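## Task

Place the white earphones inside the small chest's top drawer and the red earphones inside its bottom drawer; at the end every drawer must be closed and the chest must still stand upright.

## Robot and tools

Robot: two arms, left_arm and right_arm, each ending in a two-finger gripper. Calibrated bases in the scene frame: left_arm at (+0.004, +0.297, -0.017) m, right_arm at (+0.006, -0.300, -0.018) m, both nearly unrotated. Joint ranges (rad), base to gripper: waist -2.618 to 3.054, shoulder 0 to 3.142, elbow 0 to 3.142 (straight at 2.901), wrist pitch -1.571 to 1.571, wrist yaw -1.571 to 1.571, wrist roll -2.094 to 2.094.

Frames: the scene frame has its origin at table height, halfway between the nominal bases, a few cm inside the near table edge. +x points out over the table, +y toward left_arm, +z up. Camera image sides do not match arm names. Reported hand positions and orientations are in this frame and can be off by a few cm, worse at long reach. Offsets, however, are taken along each arm's own Hand target axes: the fingers point along gripper +z and open and close along its y. The reported position is the point between the pads, roughly 1 cm short of the tips.

Row format (shared by execute_actions and move): one flat list of 14 numbers, each in [-1, 1], covering both arms even if one stays still: left_arm dx, dy, dz, rx, ry, rz, opening, then right_arm in the same order. dx..rz are offsets (not poses) from that arm's Hand target at the start of the action or move, in the Hand target's own axes; 1.0 equals 0.6 m for dx/dy/dz and 180 degrees for rx/ry/rz, and rx, ry, rz form one rotation vector. Opening is absolute: +1 fully open (0.094 m), -1 closed. Six zeros for an arm re-request its current Hand target; an arm's opening must always be restated, since 0 means half open, not unchanged.

execute_actions(actions, cameras): actions is a list of up to 15 rows, each row one 1/30 s step; if fewer than 15 rows, the last one is held. Every row counts from the start pose, not the previous row, and the next action starts from the new Hand target, so repeating an offset keeps moving. An empty list returns the state, the scene number and task, with all images. cameras is a list of names (cam_high, cam_low, cam_left_wrist, cam_right_wrist), ["all"], [] or null; a wrong name voids the call.

move(target, speed, blend, opening_speed, grip_force, blocking, cameras): target is one 14-number row or up to 15 rows; every row is an offset from the same starting Hand targets. Straight-line paths, all arms finishing together, 0.5 s minimum and 10 s maximum for the whole list. speed is m/s, 0.002 to 2.9, default 0.25 (turn rate twice that in rad/s), one value or one per target. blend (m) rounds corners of a list; 0 means stop at each. opening_speed is per second on the -1..+1 scale, at least 0.2; use it to close gently on things that squash. grip_force is newtons per pad, 10 to 50, one value or one per arm, and persists; lower values close slowly. blocking=false returns after about 0.5 s while the move continues. The result adds a move: line: done (within 10 mm and 2 degrees), off_target, moving, held, fault, plus limits such as paced (pose clipped) or held (steps withheld). Done does not mean no contact.

wait(seconds 0..10, cameras) lets time pass holding commands. stop(cameras) brakes a running move. zoom_image(camera, region [x0,y0,x1,y1] pixels, max 504x504) magnifies the latest image of a camera; images are 672x504. finished_scene(scene 1 or 2) ends the scene permanently; the goal must hold without the robot.

Results: end_effector_position (m) and end_effector_quat_wxyz per arm; Hand target (your last commanded pose after clipping, the base for next offsets); Tool commands; Joint positions (last value is measured opening in m); Joint velocities (may say within noise); Joint torques (include arm weight, have offsets and noise; numbers 1 to 3 wrap at ±28 N m); grip_measured on the opening scale, which reads a bit wide when empty and somewhat narrower than a firmly gripped part. MOTOR HOT appears at 75 °C; at 90 °C the arm folds and goes idle, at 100 °C it collapses. Avoid long stretched holds or pushing at unreachable poses.

Behaviour: orientation commands are clipped to 40 degrees from the current one per step. Grippers sag, lag and tilt, especially when extended; small moves may fail or go sideways, so check position and orientation after each move and correct, sending the remaining gap as an offset. A blocked arm keeps pressing until commanded back. Keep paths away from an arm's own base (shoulder posture can flip). Touch speed and overshoot raise force. To release, command opening well above grip_measured.

Avoid: dropping or letting go of moving objects, slamming, hard hits on fixtures (the bar under the bases, the plate behind it, the low rail; tops up to 3 cm above table), tipping the chest, anything leaving the table, gripper-to-gripper contact or one gripper closing on the other's fingers, and strain on wrist camera cables. Loose objects may be nudged occasionally.

Each tool is called after "Request:" by a JSON object that holds its "method" and its "body".

## Session

Request:
{"method": "execute_actions", "body": {"actions": []}}

Scene clock: 0.00 s.
left_arm: end_effector_position=(+0.2624, +0.1481, +0.4261) grip_measured=+1.000 end_effector_quat_wxyz=(+0.571, -0.167, +0.790, -0.149) | right_arm: end_effector_position=(+0.2547, -0.0626, +0.3163) grip_measured=+1.000 end_effector_quat_wxyz=(+0.365, -0.039, +0.843, +0.392)
Joint positions: left_arm=[-0.923 1.187 1.693 -0.999 -0.834 -0.848 0.094] | right_arm=[0.729 1.054 1.207 -0.603 -0.097 0.692 0.094]
Joint velocities: within noise
Joint torques (N m): no reading
Heat: left arm: 31 °C; right arm: 32 °C.
Hand target: left_arm +0.2617, +0.1503, +0.4288; +0.573, -0.170, +0.788, -0.150 | right_arm +0.2537, -0.0625, +0.3210; +0.368, -0.040, +0.840, +0.396
Tool commands: left_gripper/opening=+1.0 right_gripper/opening=+1.0

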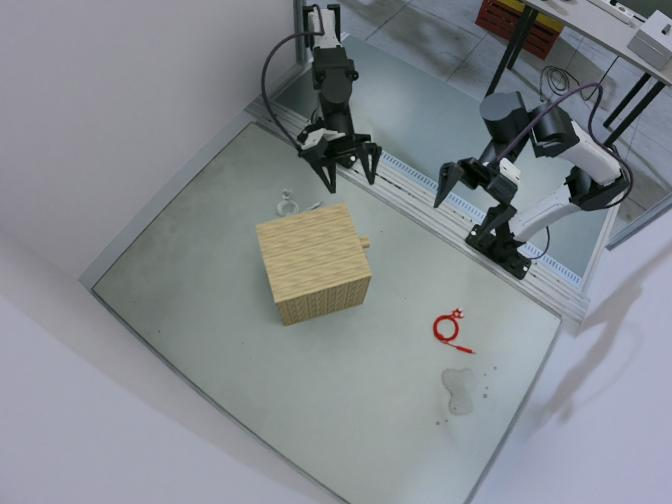

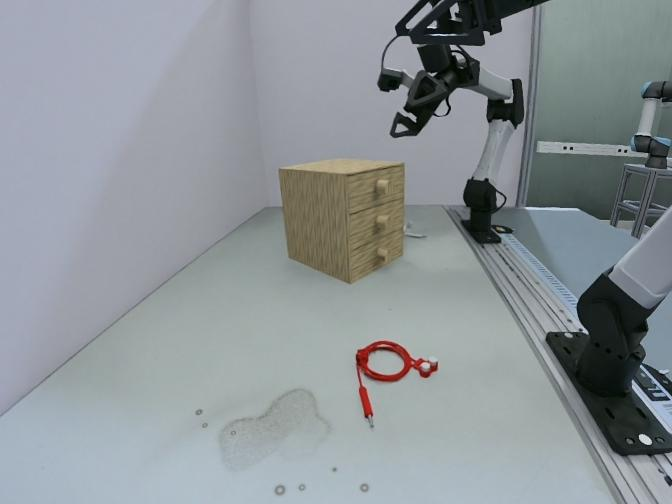

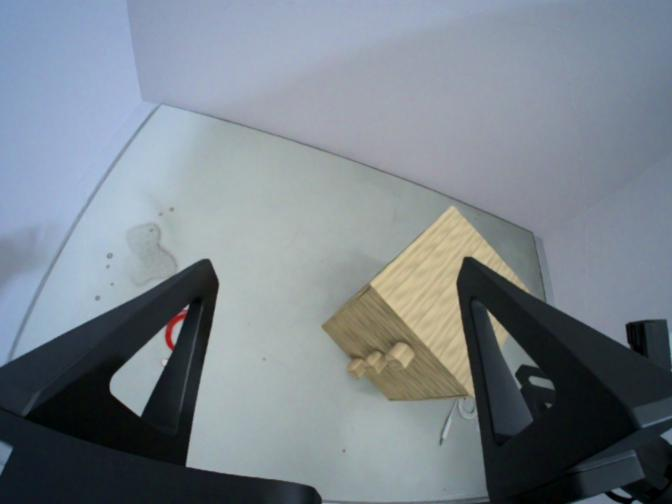

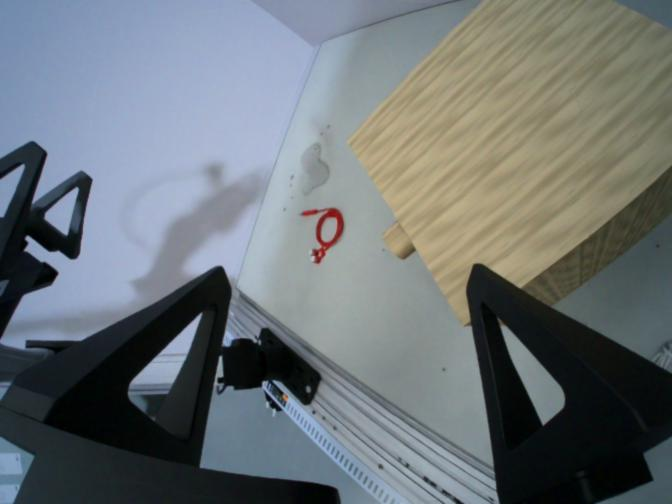

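Request:
{"method": "zoom_image", "body": {"camera": "cam_low", "region": [260, 140, 460, 290]}}

Request:
{"method": "zoom_image", "body": {"camera": "cam_high", "region": [230, 110, 550, 350]}}

Request:
{"method": "zoom_image", "body": {"camera": "cam_low", "region": [330, 320, 470, 440]}}

Scaled by 2.520.

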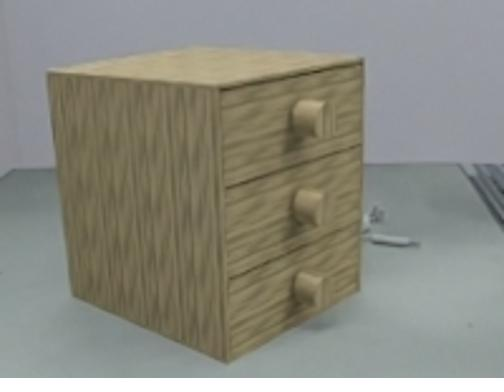

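Scaled by 1.575.

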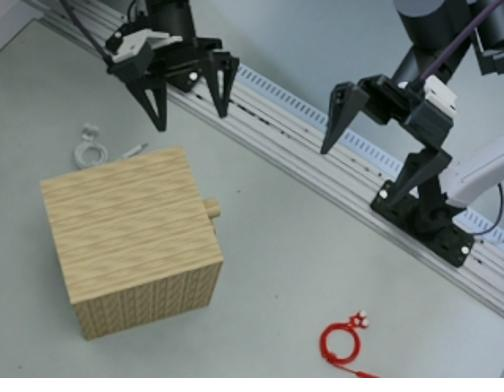

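Scaled by 3.600.

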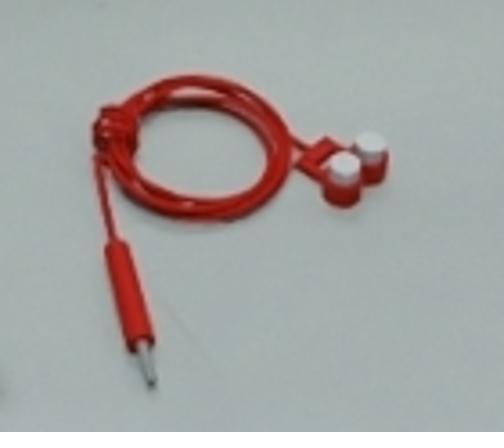

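Request:
{"method": "move", "body": {"target": [0.193,0.342,0.125,-0.103,0.393,0.117,1,0.005,-0.271,-0.257,0.267,0.248,0.027,1], "speed": 0.4, "cameras": ["all"]}}

Scene clock: 20.73 s.
left_arm: end_effector_position=(+0.2923, +0.2776, +0.2265) grip_measured=+1.000 end_effector_quat_wxyz=(+0.122, -0.005, +0.993, -0.010) | right_arm: end_effector_position=(+0.2246, -0.2765, +0.2825) grip_measured=+1.000 end_effector_quat_wxyz=(+0.240, +0.004, +0.970, +0.047)
Joint positions: left_arm=[-0.034 1.517 1.698 -1.522 0.012 -0.068 0.094] | right_arm=[0.14 1.127 1.618 -1.554 0.01 0.154 0.094]
Joint torques (N m): left_arm=[0.46 -4.68 5.72 0.31 -0.11 0.12] | right_arm=[-0.47 -2.29 4.93 1.12 0.08 -0.08]
Heat: left arm: 34 °C; right arm: 35 °C.
Hand target: left_arm +0.2805, +0.2807, +0.2195; +0.000, +0.000, +1.000, +0.001 | right_arm +0.2196, -0.2801, +0.2797; -0.001, +0.000, +1.000, -0.001
Off the commanded pose: left_arm 0.014 m, 14 deg | right_arm 0.007 m, 28 deg.
joint sent to its limit (left arm) — joint 4 (wrist pitch), lower limit. The joint targets are off in orientation, not in position.
joint sent to its limit (right arm) — joint 4 (wrist pitch), lower limit. The joint targets are off in orientation, not in position.
move: off_target (left_arm, right_arm)

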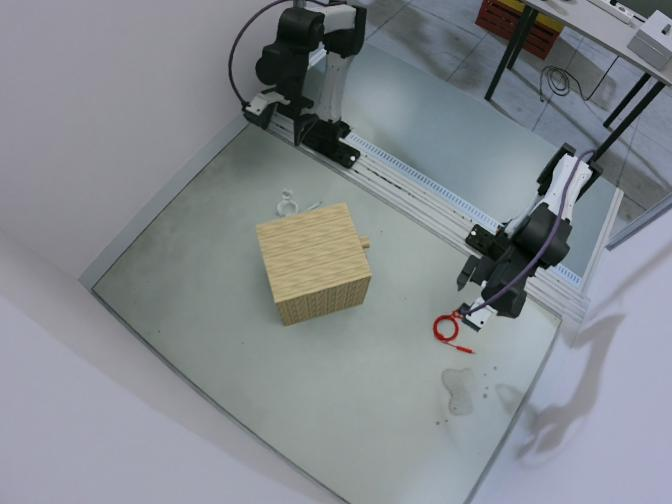

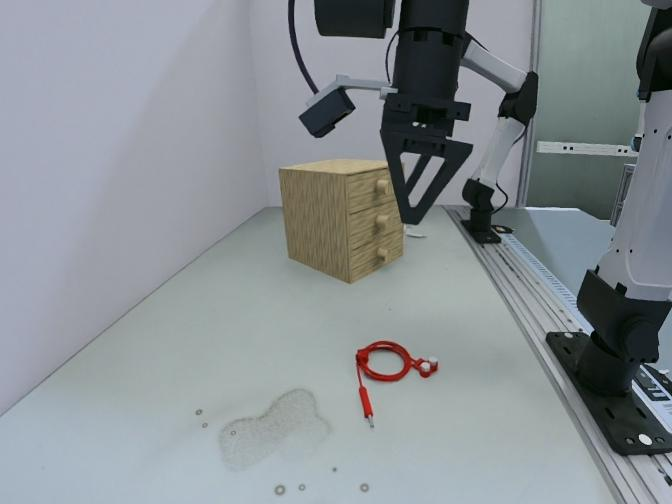

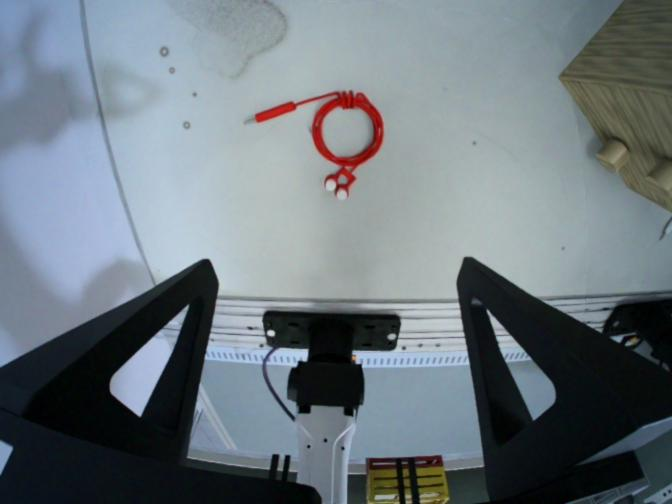

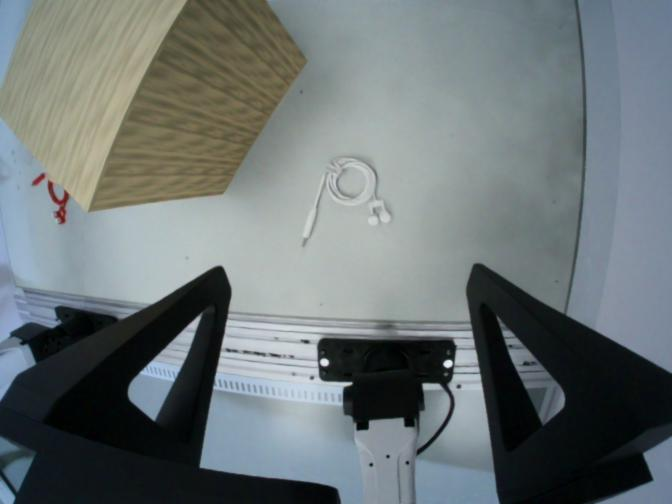

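Request:
{"method": "move", "body": {"target": [0.217,-0.35,0.033,0.135,-0.372,0.193,1,-0.083,-0.05,0.30,0,0,0,1], "speed": 0.4, "cameras": ["all"]}}

Scene clock: 48.43 s.
left_arm: end_effector_position=(+0.1478, +0.0701, +0.2008) grip_measured=+1.000 end_effector_quat_wxyz=(+0.532, +0.282, +0.772, -0.204) | right_arm: end_effector_position=(+0.2697, -0.3067, +0.1032) grip_measured=+1.000 end_effector_quat_wxyz=(+0.001, +0.001, +1.000, +0.007)
Joint positions: left_arm=[-1.341 0.625 0.554 -0.374 -0.593 -0.291 0.094] | right_arm=[-0.02 1.509 1.258 -1.298 0.014 -0.002 0.094]
Joint torques (N m): left_arm=[-0.23 0.62 6.86 1.9 -0.51 0] | right_arm=[-0.66 -4.75 5.98 0.37 0.1 -0.08]
Heat: left arm: 31 °C; right arm: 34 °C.
Hand target: left_arm +0.1502, +0.0707, +0.1991; +0.539, +0.280, +0.770, -0.195 | right_arm +0.2692, -0.3103, +0.0996; -0.001, +0.000, +1.000, -0.001
Off the commanded pose: left_arm 0.003 m, 1 deg | right_arm 0.005 m, 1 deg.
move: done

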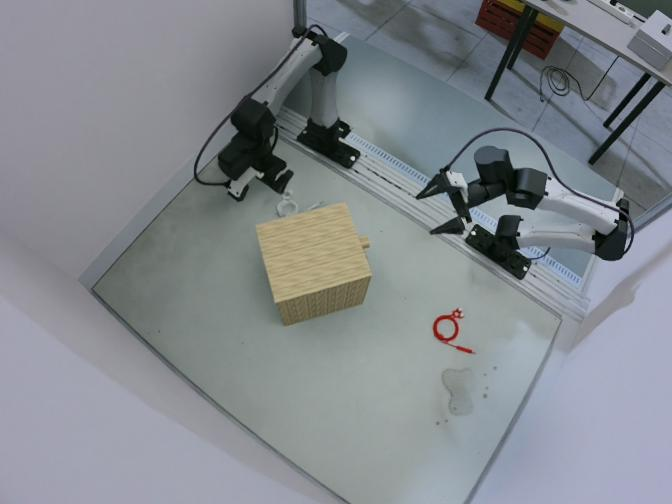

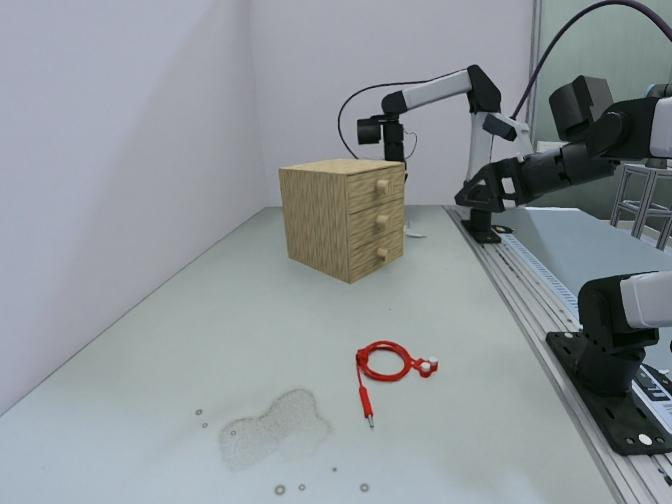

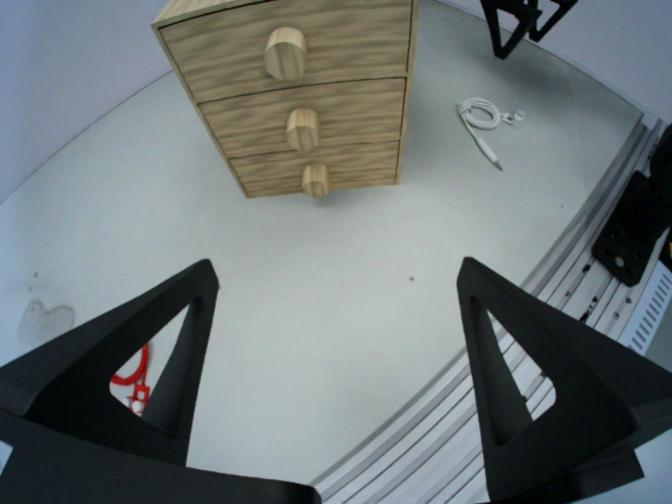

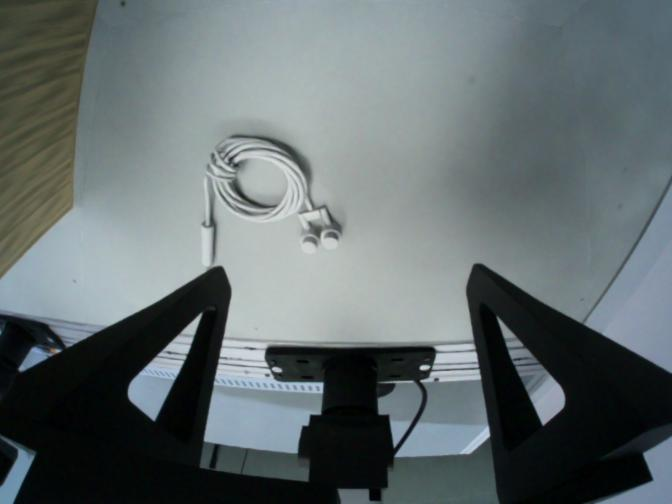

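Request:
{"method": "move", "body": {"target": [-0.039,0.036,0.2245,-0.021,0,-0.008,1,0.007,0.067,0.083,0,0,0,1], "speed": 0.35, "cameras": ["cam_left_wrist","cam_right_wrist","cam_low"]}}

Scene clock: 75.50 s.
left_arm: end_effector_position=(+0.2624, +0.0083, +0.1624) grip_measured=+1.000 end_effector_quat_wxyz=(+0.534, +0.254, +0.789, -0.166) | right_arm: end_effector_position=(+0.2663, -0.2699, +0.0543) grip_measured=+1.000 end_effector_quat_wxyz=(+0.002, -0.001, +1.000, +0.005)
Joint positions: left_arm=[-0.96 1.226 0.626 0.183 -0.335 -0.148 0.094] | right_arm=[0.12 1.529 1.077 -1.098 0.021 0.135 0.094]
Joint torques (N m): left_arm=[0.59 -3.12 9.92 2.02 -0.01 0.03] | right_arm=[0.03 -4.67 5.6 0.41 0.07 0.08]
Heat: left arm: 35 °C; right arm: 32 °C.
Hand target: left_arm +0.2673, +0.0011, +0.1748; +0.545, +0.253, +0.780, -0.176 | right_arm +0.2648, -0.2702, +0.0498; -0.001, +0.000, +1.000, -0.001
Off the commanded pose: left_arm 0.015 m, 2 deg | right_arm 0.005 m, 1 deg.
move: off_target (left_arm)
Images, in order (width x height): cam_low 672x504, cam_left_wrist 672x504, cam_right_wrist 672x504.

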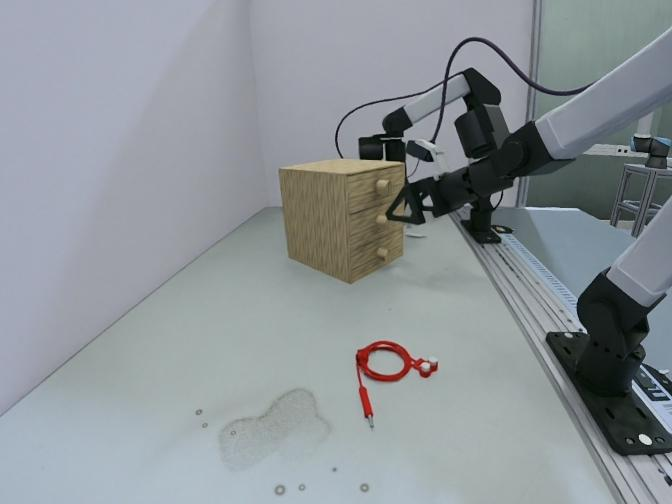

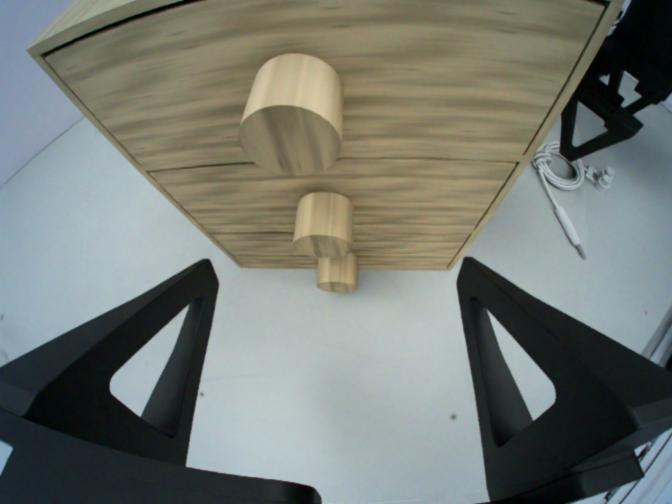

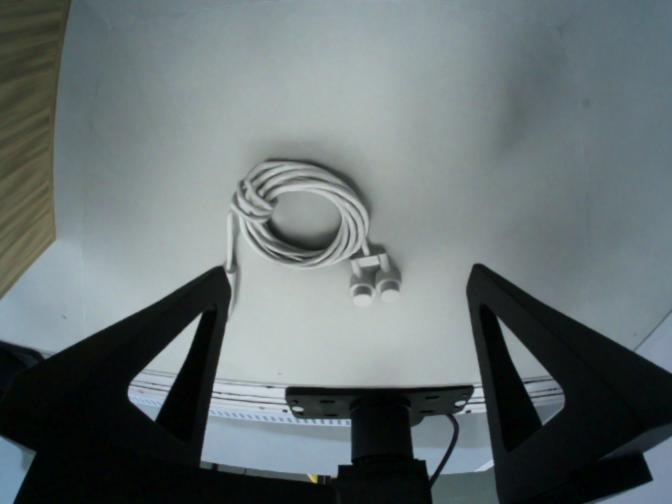

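Request:
{"method": "move", "body": {"target": [-0.078,0.023,-0.008,0,0,0,1,0.0015,-0.006,0.068,0,0,0,1], "speed": 0.15, "cameras": ["cam_left_wrist","cam_right_wrist"]}}

Scene clock: 88.97 s.
left_arm: end_effector_position=(+0.2829, +0.0074, +0.2075) grip_measured=+1.000 end_effector_quat_wxyz=(+0.537, +0.252, +0.787, -0.169) | right_arm: end_effector_position=(+0.2633, -0.2702, +0.0165) grip_measured=+1.000 end_effector_quat_wxyz=(-0.002, +0.000, +1.000, +0.008)
Joint positions: left_arm=[-0.89 1.226 0.8 0.025 -0.27 -0.122 0.094] | right_arm=[0.112 1.57 0.96 -0.947 0.014 0.127 0.094]
Joint torques (N m): left_arm=[0.65 -5.05 9.91 1.83 -0.01 0.06] | right_arm=[-0.57 -4.23 4.97 0.57 0.05 -0.01]
Heat: left arm: 35 °C; right arm: 31 °C.
Hand target: left_arm +0.2847, +0.0053, +0.2205; +0.545, +0.253, +0.780, -0.176 | right_arm +0.2639, -0.2739, +0.0090; -0.001, +0.000, +1.000, -0.001
Off the commanded pose: left_arm 0.013 m, 2 deg | right_arm 0.008 m, 1 deg.
move: off_target (left_arm)
Images, in order (width x height): cam_left_wrist 672x504, cam_right_wrist 672x504.

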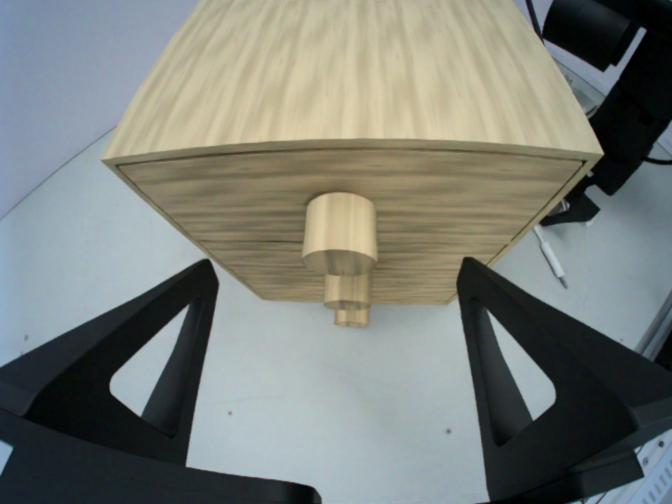

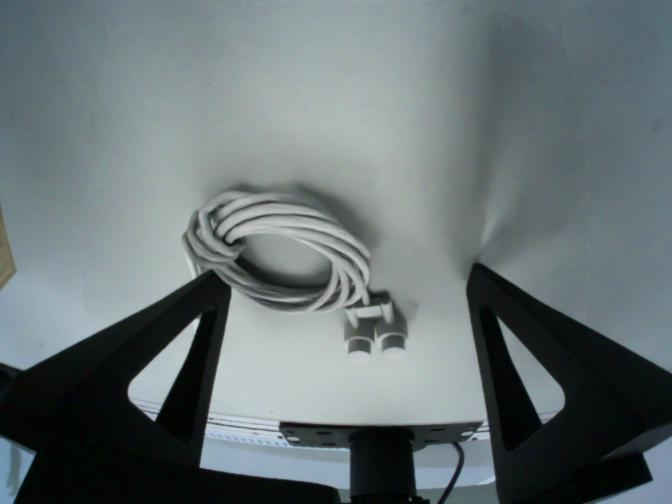

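Request:
{"method": "move", "body": {"target": [[-0.013,0,0.034,0,0,0,1,0,-0.004,0,0,0,0,-0.45],[-0.013,0,0.034,0,0,0,-0.55,-0.008,-0.006,0.009,0,0,0,-0.45],[-0.013,0,0.034,0,0,0,-0.55,-0.008,-0.006,0.009,0,0,0,-1]], "speed": 0.1, "opening_speed": 1.0, "grip_force": [50, 20], "cameras": ["cam_left_wrist","cam_right_wrist"]}}

Scene clock: 105.93 s.
left_arm: end_effector_position=(+0.2961, -0.0026, +0.2084) grip_measured=-0.433 end_effector_quat_wxyz=(+0.533, +0.256, +0.788, -0.169) | right_arm: end_effector_position=(+0.2698, -0.2757, +0.0144) grip_measured=-0.778 end_effector_quat_wxyz=(+0.008, +0.002, +1.000, +0.003)
Joint positions: left_arm=[-0.869 1.293 0.854 0.034 -0.243 -0.109 0.027] | right_arm=[0.095 1.577 0.959 -0.919 0.025 0.114 0.01]
Joint torques (N m): left_arm=[0.8 -3.93 10.29 2.01 -0.04 0.01] | right_arm=[-0.66 -2.89 5.26 0.6 0.04 -0.08]
Heat: left arm: 37 °C; right arm: 31 °C.
Hand target: left_arm +0.3024, -0.0074, +0.2208; +0.545, +0.253, +0.780, -0.176 | right_arm +0.2688, -0.2774, +0.0036; -0.001, +0.000, +1.000, -0.001
Off the commanded pose: left_arm 0.015 m, 2 deg | right_arm 0.011 m, 1 deg.
grip_force (N): 50, 20
move: off_target (left_arm, right_arm); target 2's new opening was sent with left_arm's hand 0.015 m and 2 deg from that target; target 3's new opening was sent with right_arm's hand 0.012 m and 1 deg from that target
Images, in order (width x height): cam_left_wrist 672x504, cam_right_wrist 672x504.

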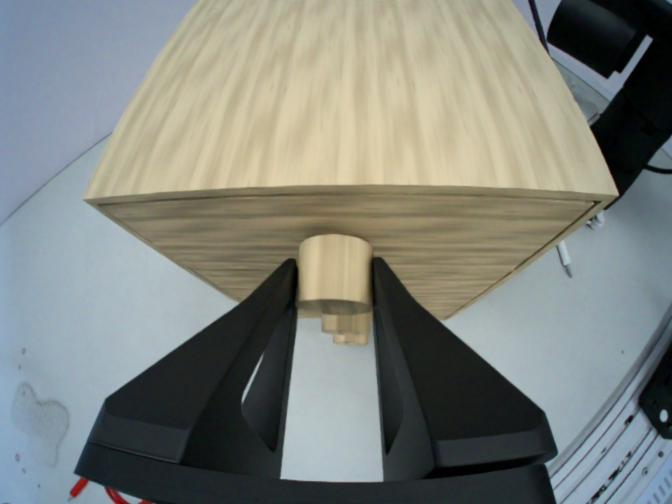

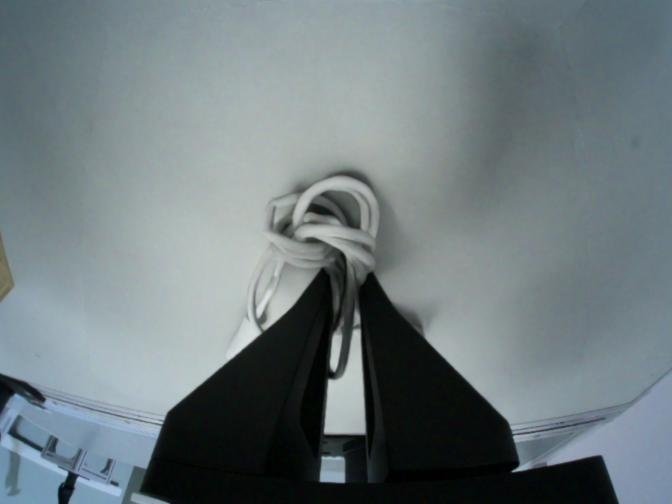

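Request:
{"method": "move", "body": {"target": [0.057,0,-0.157,0,0,0,-0.6,0,0,-0.4,0,0,0,-1], "speed": 0.12, "cameras": ["all"]}}

Scene clock: 111.00 s.
left_arm: end_effector_position=(+0.2206, +0.0498, +0.2091) grip_measured=-0.433 end_effector_quat_wxyz=(+0.527, +0.265, +0.789, -0.171) | right_arm: end_effector_position=(+0.2711, -0.2777, +0.2338) grip_measured=-0.840 end_effector_quat_wxyz=(+0.131, +0.000, +0.991, +0.019)
Joint positions: left_arm=[-0.999 0.905 0.674 -0.202 -0.346 -0.161 0.027] | right_arm=[0.112 1.388 1.648 -1.55 0.025 0.12 0.007]
Joint torques (N m): left_arm=[-0.75 -3.77 7.83 2.03 -0.47 0] | right_arm=[0.34 -4.71 8.65 0.7 0.02 0.08]
Heat: left arm: 38 °C; right arm: 31 °C.
Hand target: left_arm +0.2213, +0.0513, +0.2211; +0.545, +0.253, +0.780, -0.176 | right_arm +0.2691, -0.2771, +0.2435; -0.001, +0.000, +1.000, -0.001
Off the commanded pose: left_arm 0.012 m, 3 deg | right_arm 0.010 m, 15 deg.
joint sent to its limit (right arm) — joint 4 (wrist pitch), lower limit. The joint targets are off in orientation, not in position.
grip_force (N): 50, 20
move: off_target (left_arm, right_arm)

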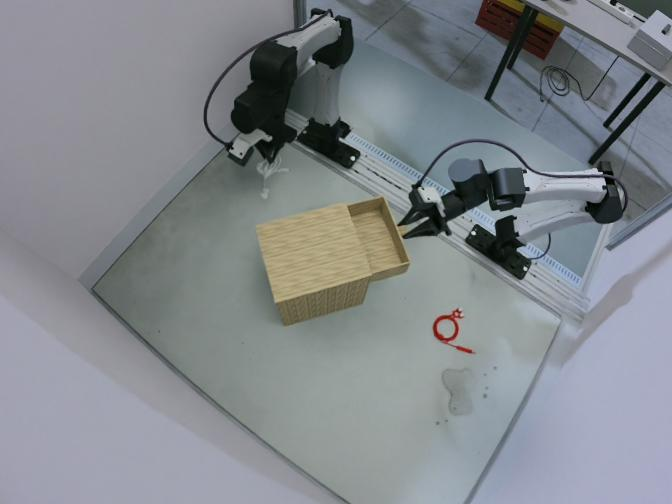

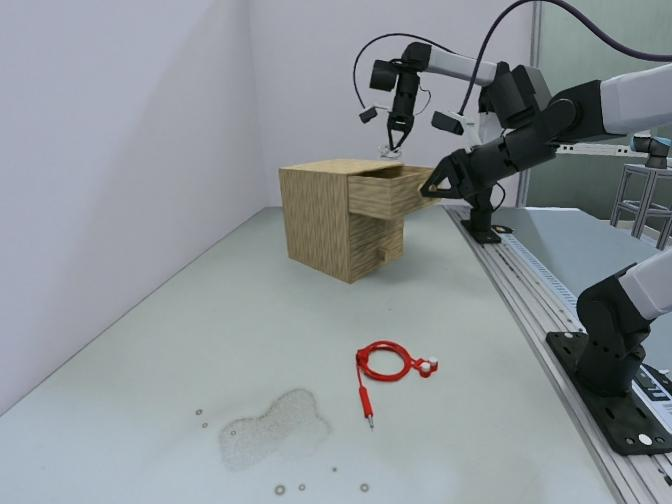

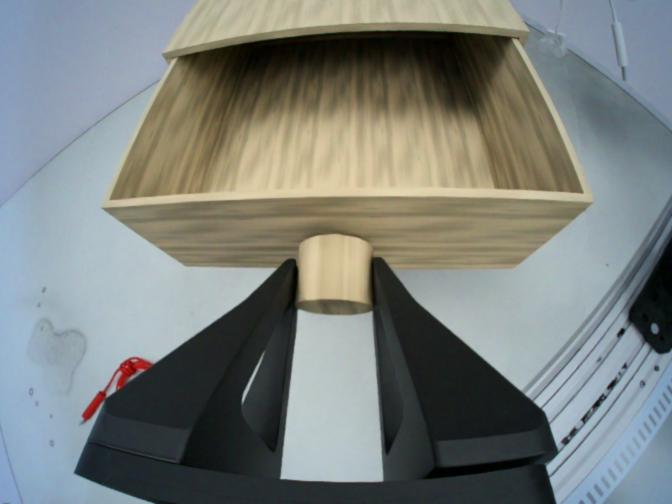

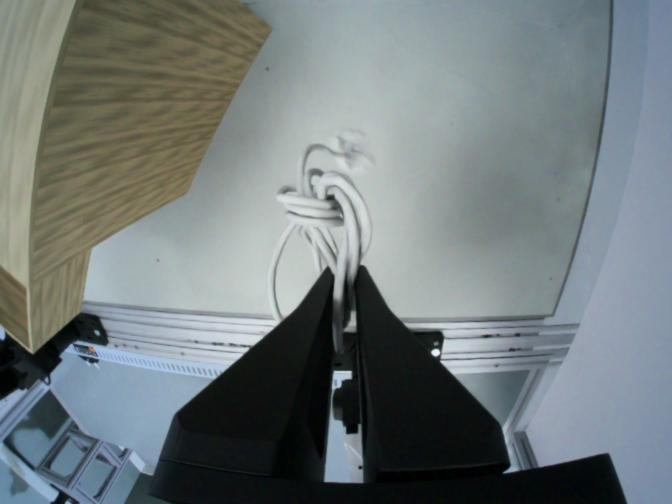

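Request:
{"method": "move", "body": {"target": [[0,0,0,0,0,0,0.3,0,0,-0.05,0,0,0,-1],[0.04,0,-0.11,0,0,0,0.3,0,0,-0.22,0,-0.105,0,-1],[0.04,0,-0.11,0,0,0,0.3,-0.028,0.467,-0.2,-0.047,-0.105,-0.264,-1]], "speed": 0.25, "blend": [0,0.03,0], "cameras": ["all"]}}

Scene clock: 129.57 s.
left_arm: end_effector_position=(+0.1635, +0.0895, +0.2230) grip_measured=+0.297 end_effector_quat_wxyz=(+0.544, +0.261, +0.777, -0.180) | right_arm: end_effector_position=(+0.2891, -0.0009, +0.3566) grip_measured=-0.840 end_effector_quat_wxyz=(+0.313, -0.376, +0.863, +0.130)
Joint positions: left_arm=[-1.249 0.605 0.632 -0.461 -0.577 -0.256 0.061] | right_arm=[0.854 1.896 2.571 -1.563 0.067 0.013 0.007]
Joint torques (N m): left_arm=[-0.54 -0.06 7.1 1.68 -0.49 -0.21] | right_arm=[0.28 -6.45 7.73 1.55 -0.22 -0.13]
Heat: left arm: 38 °C; right arm: 32 °C.
Hand target: left_arm +0.1643, +0.0925, +0.2212; +0.545, +0.253, +0.780, -0.176 | right_arm +0.2858, +0.0034, +0.3631; +0.158, -0.401, +0.899, +0.071
Off the commanded pose: left_arm 0.004 m, 1 deg | right_arm 0.008 m, 20 deg.
joint sent to its limit (right arm) — joint 4 (wrist pitch), lower limit. The joint targets are off in orientation, not in position.
grip_force (N): 50, 20
move: off_target (right_arm)

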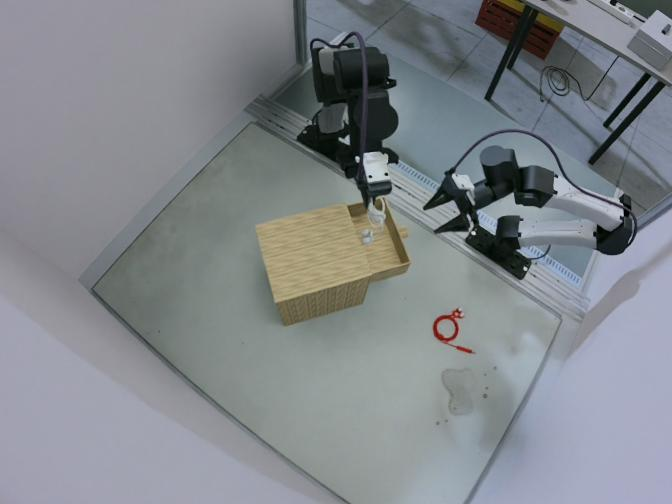

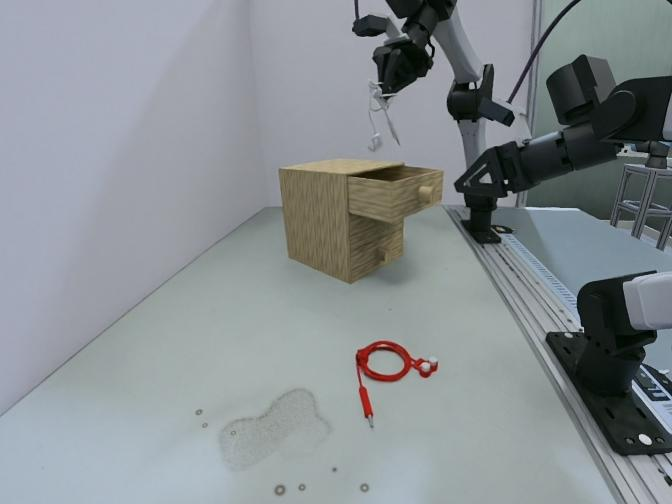

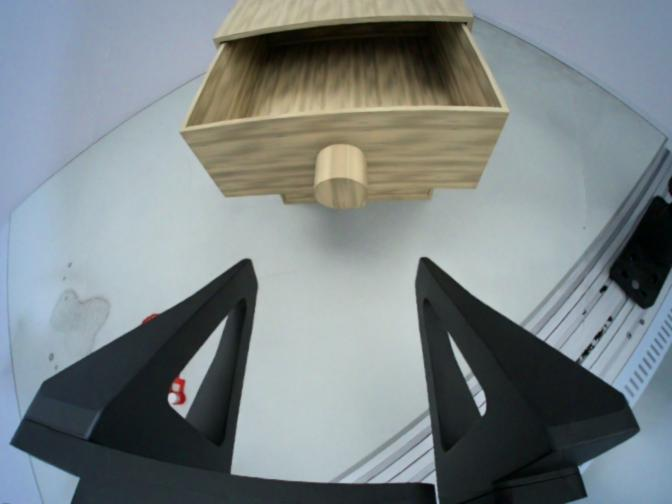

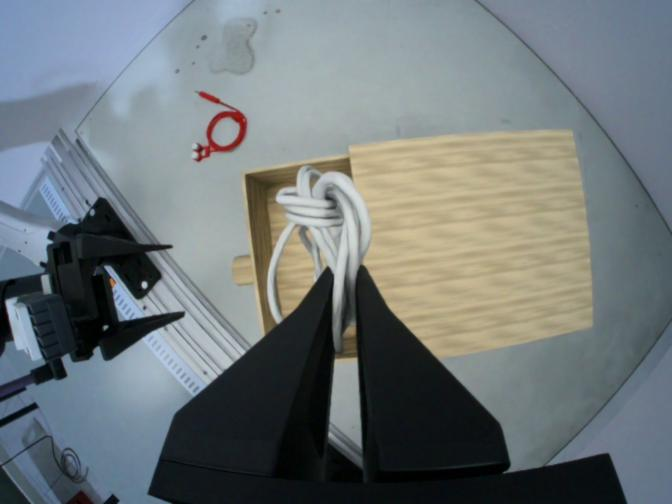

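Request:
{"method": "move", "body": {"target": [[0,0,0,0,0,0,0.3,0.0075,0.071,-0.003,0,0,0,-1],[0,0,0,0,0,0,0.3,0.1,0.071,0.253,0,0,0,-1]], "speed": 0.2, "blend": [0.02,0], "cameras": ["all"]}}

Scene clock: 138.37 s.
left_arm: end_effector_position=(+0.1635, +0.0895, +0.2230) grip_measured=+0.297 end_effector_quat_wxyz=(+0.544, +0.261, +0.777, -0.180) | right_arm: end_effector_position=(+0.2514, +0.0297, +0.1965) grip_measured=-0.840 end_effector_quat_wxyz=(+0.151, -0.405, +0.899, +0.066)
Joint positions: left_arm=[-1.249 0.605 0.632 -0.461 -0.577 -0.256 0.061] | right_arm=[0.963 1.864 1.942 -1.332 0.076 0.116 0.007]
Joint torques (N m): left_arm=[-0.54 -0.05 7.1 1.69 -0.5 -0.21] | right_arm=[-0.31 -9.48 5.63 1.1 -0.04 0.02]
Heat: left arm: 37 °C; right arm: 32 °C.
Hand target: left_arm +0.1643, +0.0925, +0.2212; +0.545, +0.253, +0.780, -0.176 | right_arm +0.2510, +0.0285, +0.2000; +0.158, -0.401, +0.899, +0.071
Off the commanded pose: left_arm 0.004 m, 1 deg | right_arm 0.004 m, 1 deg.
grip_force (N): 50, 20
move: done

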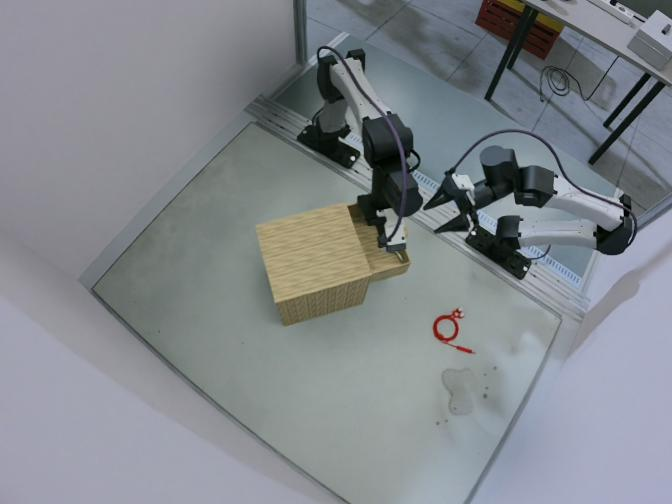

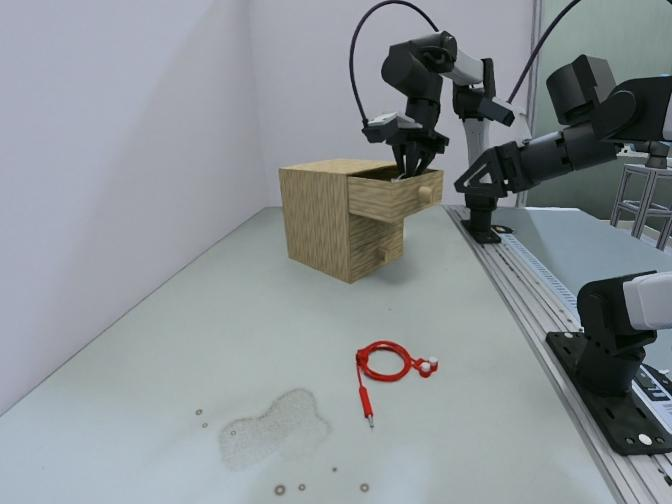

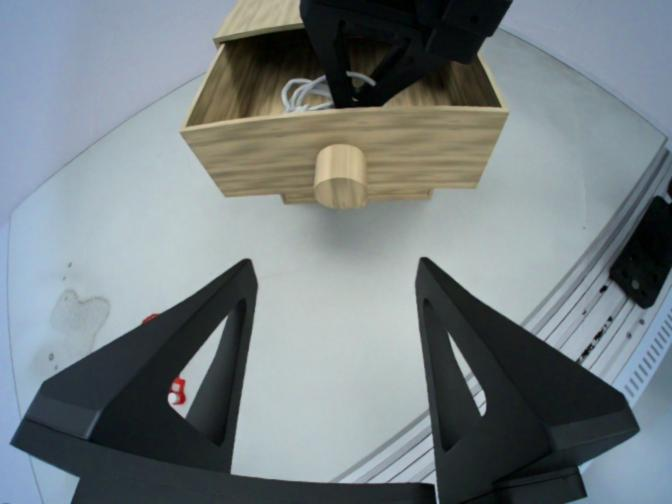

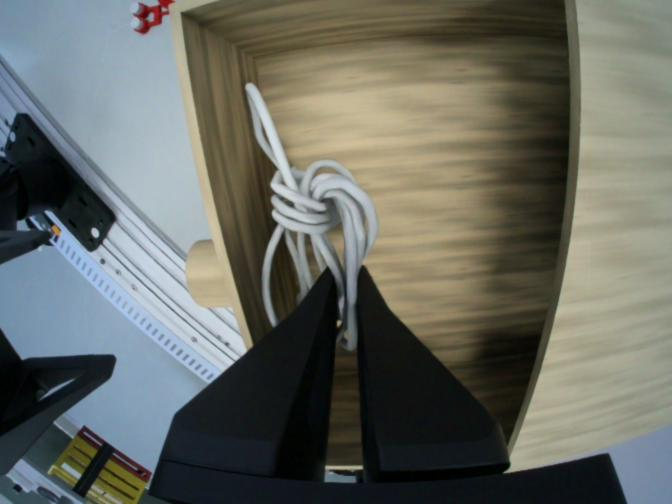

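Request:
{"method": "move", "body": {"target": [[0,0,0,0,0,0,0.3,0.0066,-0.02,0.024,0,0,0,-1],[0,0,0,0,0,0,0.3,0.0066,-0.02,0.024,0,0,0,-0.35]], "speed": 0.1, "opening_speed": 0.6, "grip_force": [50, 40], "cameras": ["cam_left_wrist","cam_right_wrist"]}}

Scene clock: 145.63 s.
left_arm: end_effector_position=(+0.1635, +0.0895, +0.2230) grip_measured=+0.297 end_effector_quat_wxyz=(+0.544, +0.261, +0.777, -0.180) | right_arm: end_effector_position=(+0.2652, +0.0241, +0.1805) grip_measured=-0.352 end_effector_quat_wxyz=(+0.157, -0.397, +0.902, +0.064)
Joint positions: left_arm=[-1.249 0.605 0.632 -0.461 -0.577 -0.256 0.061] | right_arm=[0.927 1.848 1.853 -1.248 0.076 0.095 0.03]
Joint torques (N m): left_arm=[-0.54 -0.05 7.1 1.68 -0.5 -0.21] | right_arm=[-0.34 -9.77 6.02 0.97 -0.11 -0.13]
Heat: left arm: 38 °C; right arm: 32 °C.
Hand target: left_arm +0.1643, +0.0925, +0.2212; +0.545, +0.253, +0.780, -0.176 | right_arm +0.2607, +0.0214, +0.1851; +0.158, -0.401, +0.899, +0.071
Off the commanded pose: left_arm 0.004 m, 1 deg | right_arm 0.007 m, 1 deg.
grip_force (N): 50, 40
move: done
Images, in order (width x height): cam_left_wrist 672x504, cam_right_wrist 672x504.

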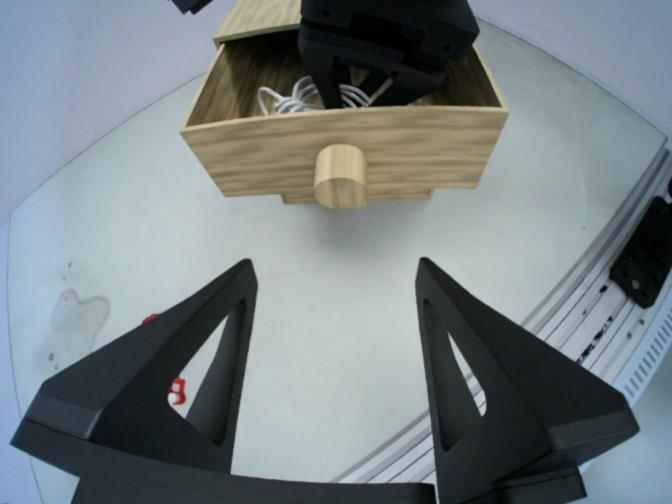

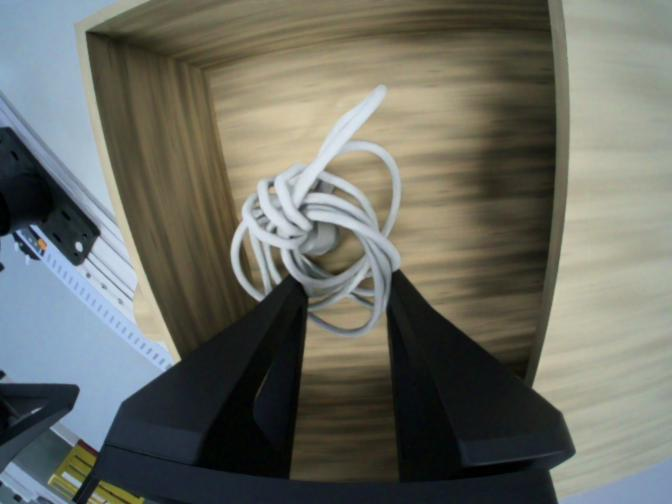

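Request:
{"method": "move", "body": {"target": [[0,0,0,0,0,0,0.3,-0.074,0,-0.204,0,0,0,-0.35],[-0.110,0,0.300,0,0,0,0.3,0.267,-0.335,-0.354,0,0,0,-0.35]], "speed": [0.2,0.15], "blend": [0.02,0], "cameras": ["all"]}}

Scene clock: 154.30 s.
left_arm: end_effector_position=(+0.3086, -0.0103, +0.2043) grip_measured=+0.297 end_effector_quat_wxyz=(+0.525, +0.260, +0.794, -0.162) | right_arm: end_effector_position=(+0.2660, -0.2811, +0.3295) grip_measured=-0.352 end_effector_quat_wxyz=(+0.308, -0.364, +0.879, -0.003)
Joint positions: left_arm=[-0.853 1.359 0.909 0.022 -0.23 -0.1 0.061] | right_arm=[-0.054 1.28 1.871 -1.562 -0.22 -0.765 0.03]
Joint torques (N m): left_arm=[1.07 -3.32 10.93 2.27 0.01 -0.01] | right_arm=[-0.69 -3.48 4.59 1.37 -0.35 -0.06]
Heat: left arm: 38 °C; right arm: 32 °C.
Hand target: left_arm +0.3197, -0.0199, +0.2212; +0.545, +0.253, +0.780, -0.176 | right_arm +0.2613, -0.2790, +0.3298; +0.158, -0.401, +0.899, +0.071
Off the commanded pose: left_arm 0.022 m, 3 deg | right_arm 0.005 m, 20 deg.
joint sent to its limit (right arm) — joint 4 (wrist pitch), lower limit. The joint targets are off in orientation, not in position.
grip_force (N): 50, 40
move: off_target (left_arm, right_arm)

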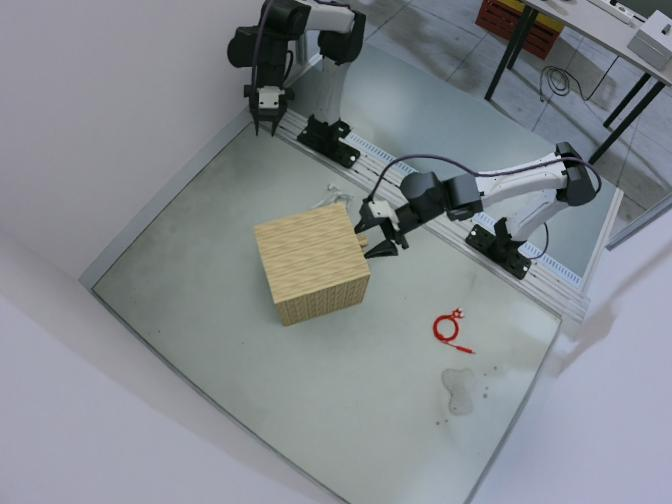

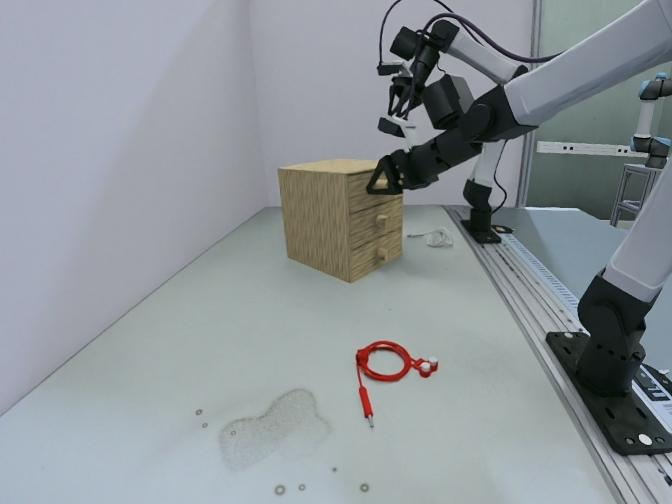

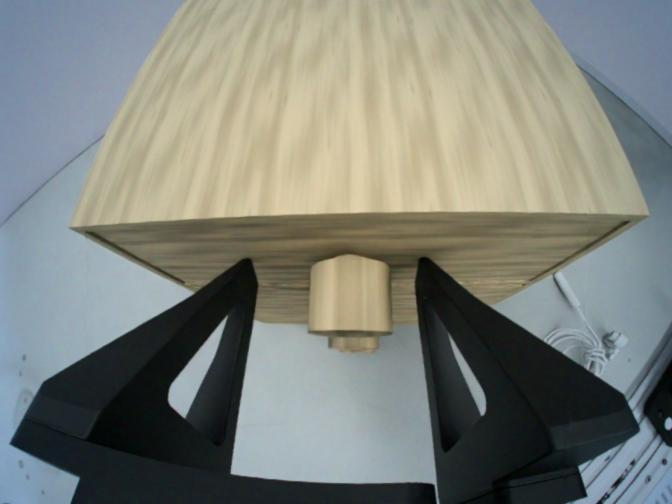

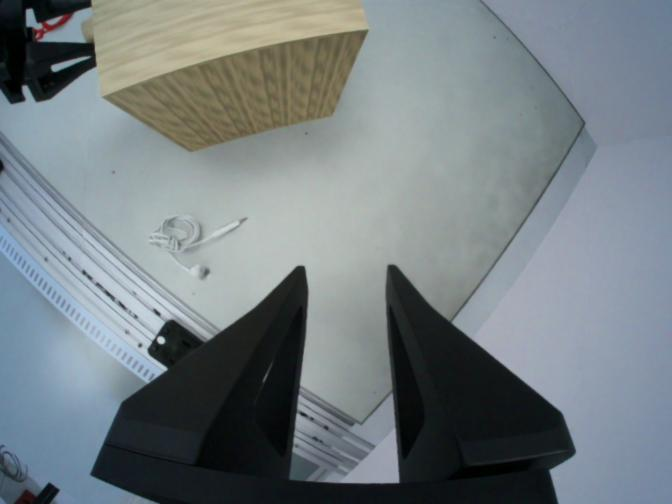

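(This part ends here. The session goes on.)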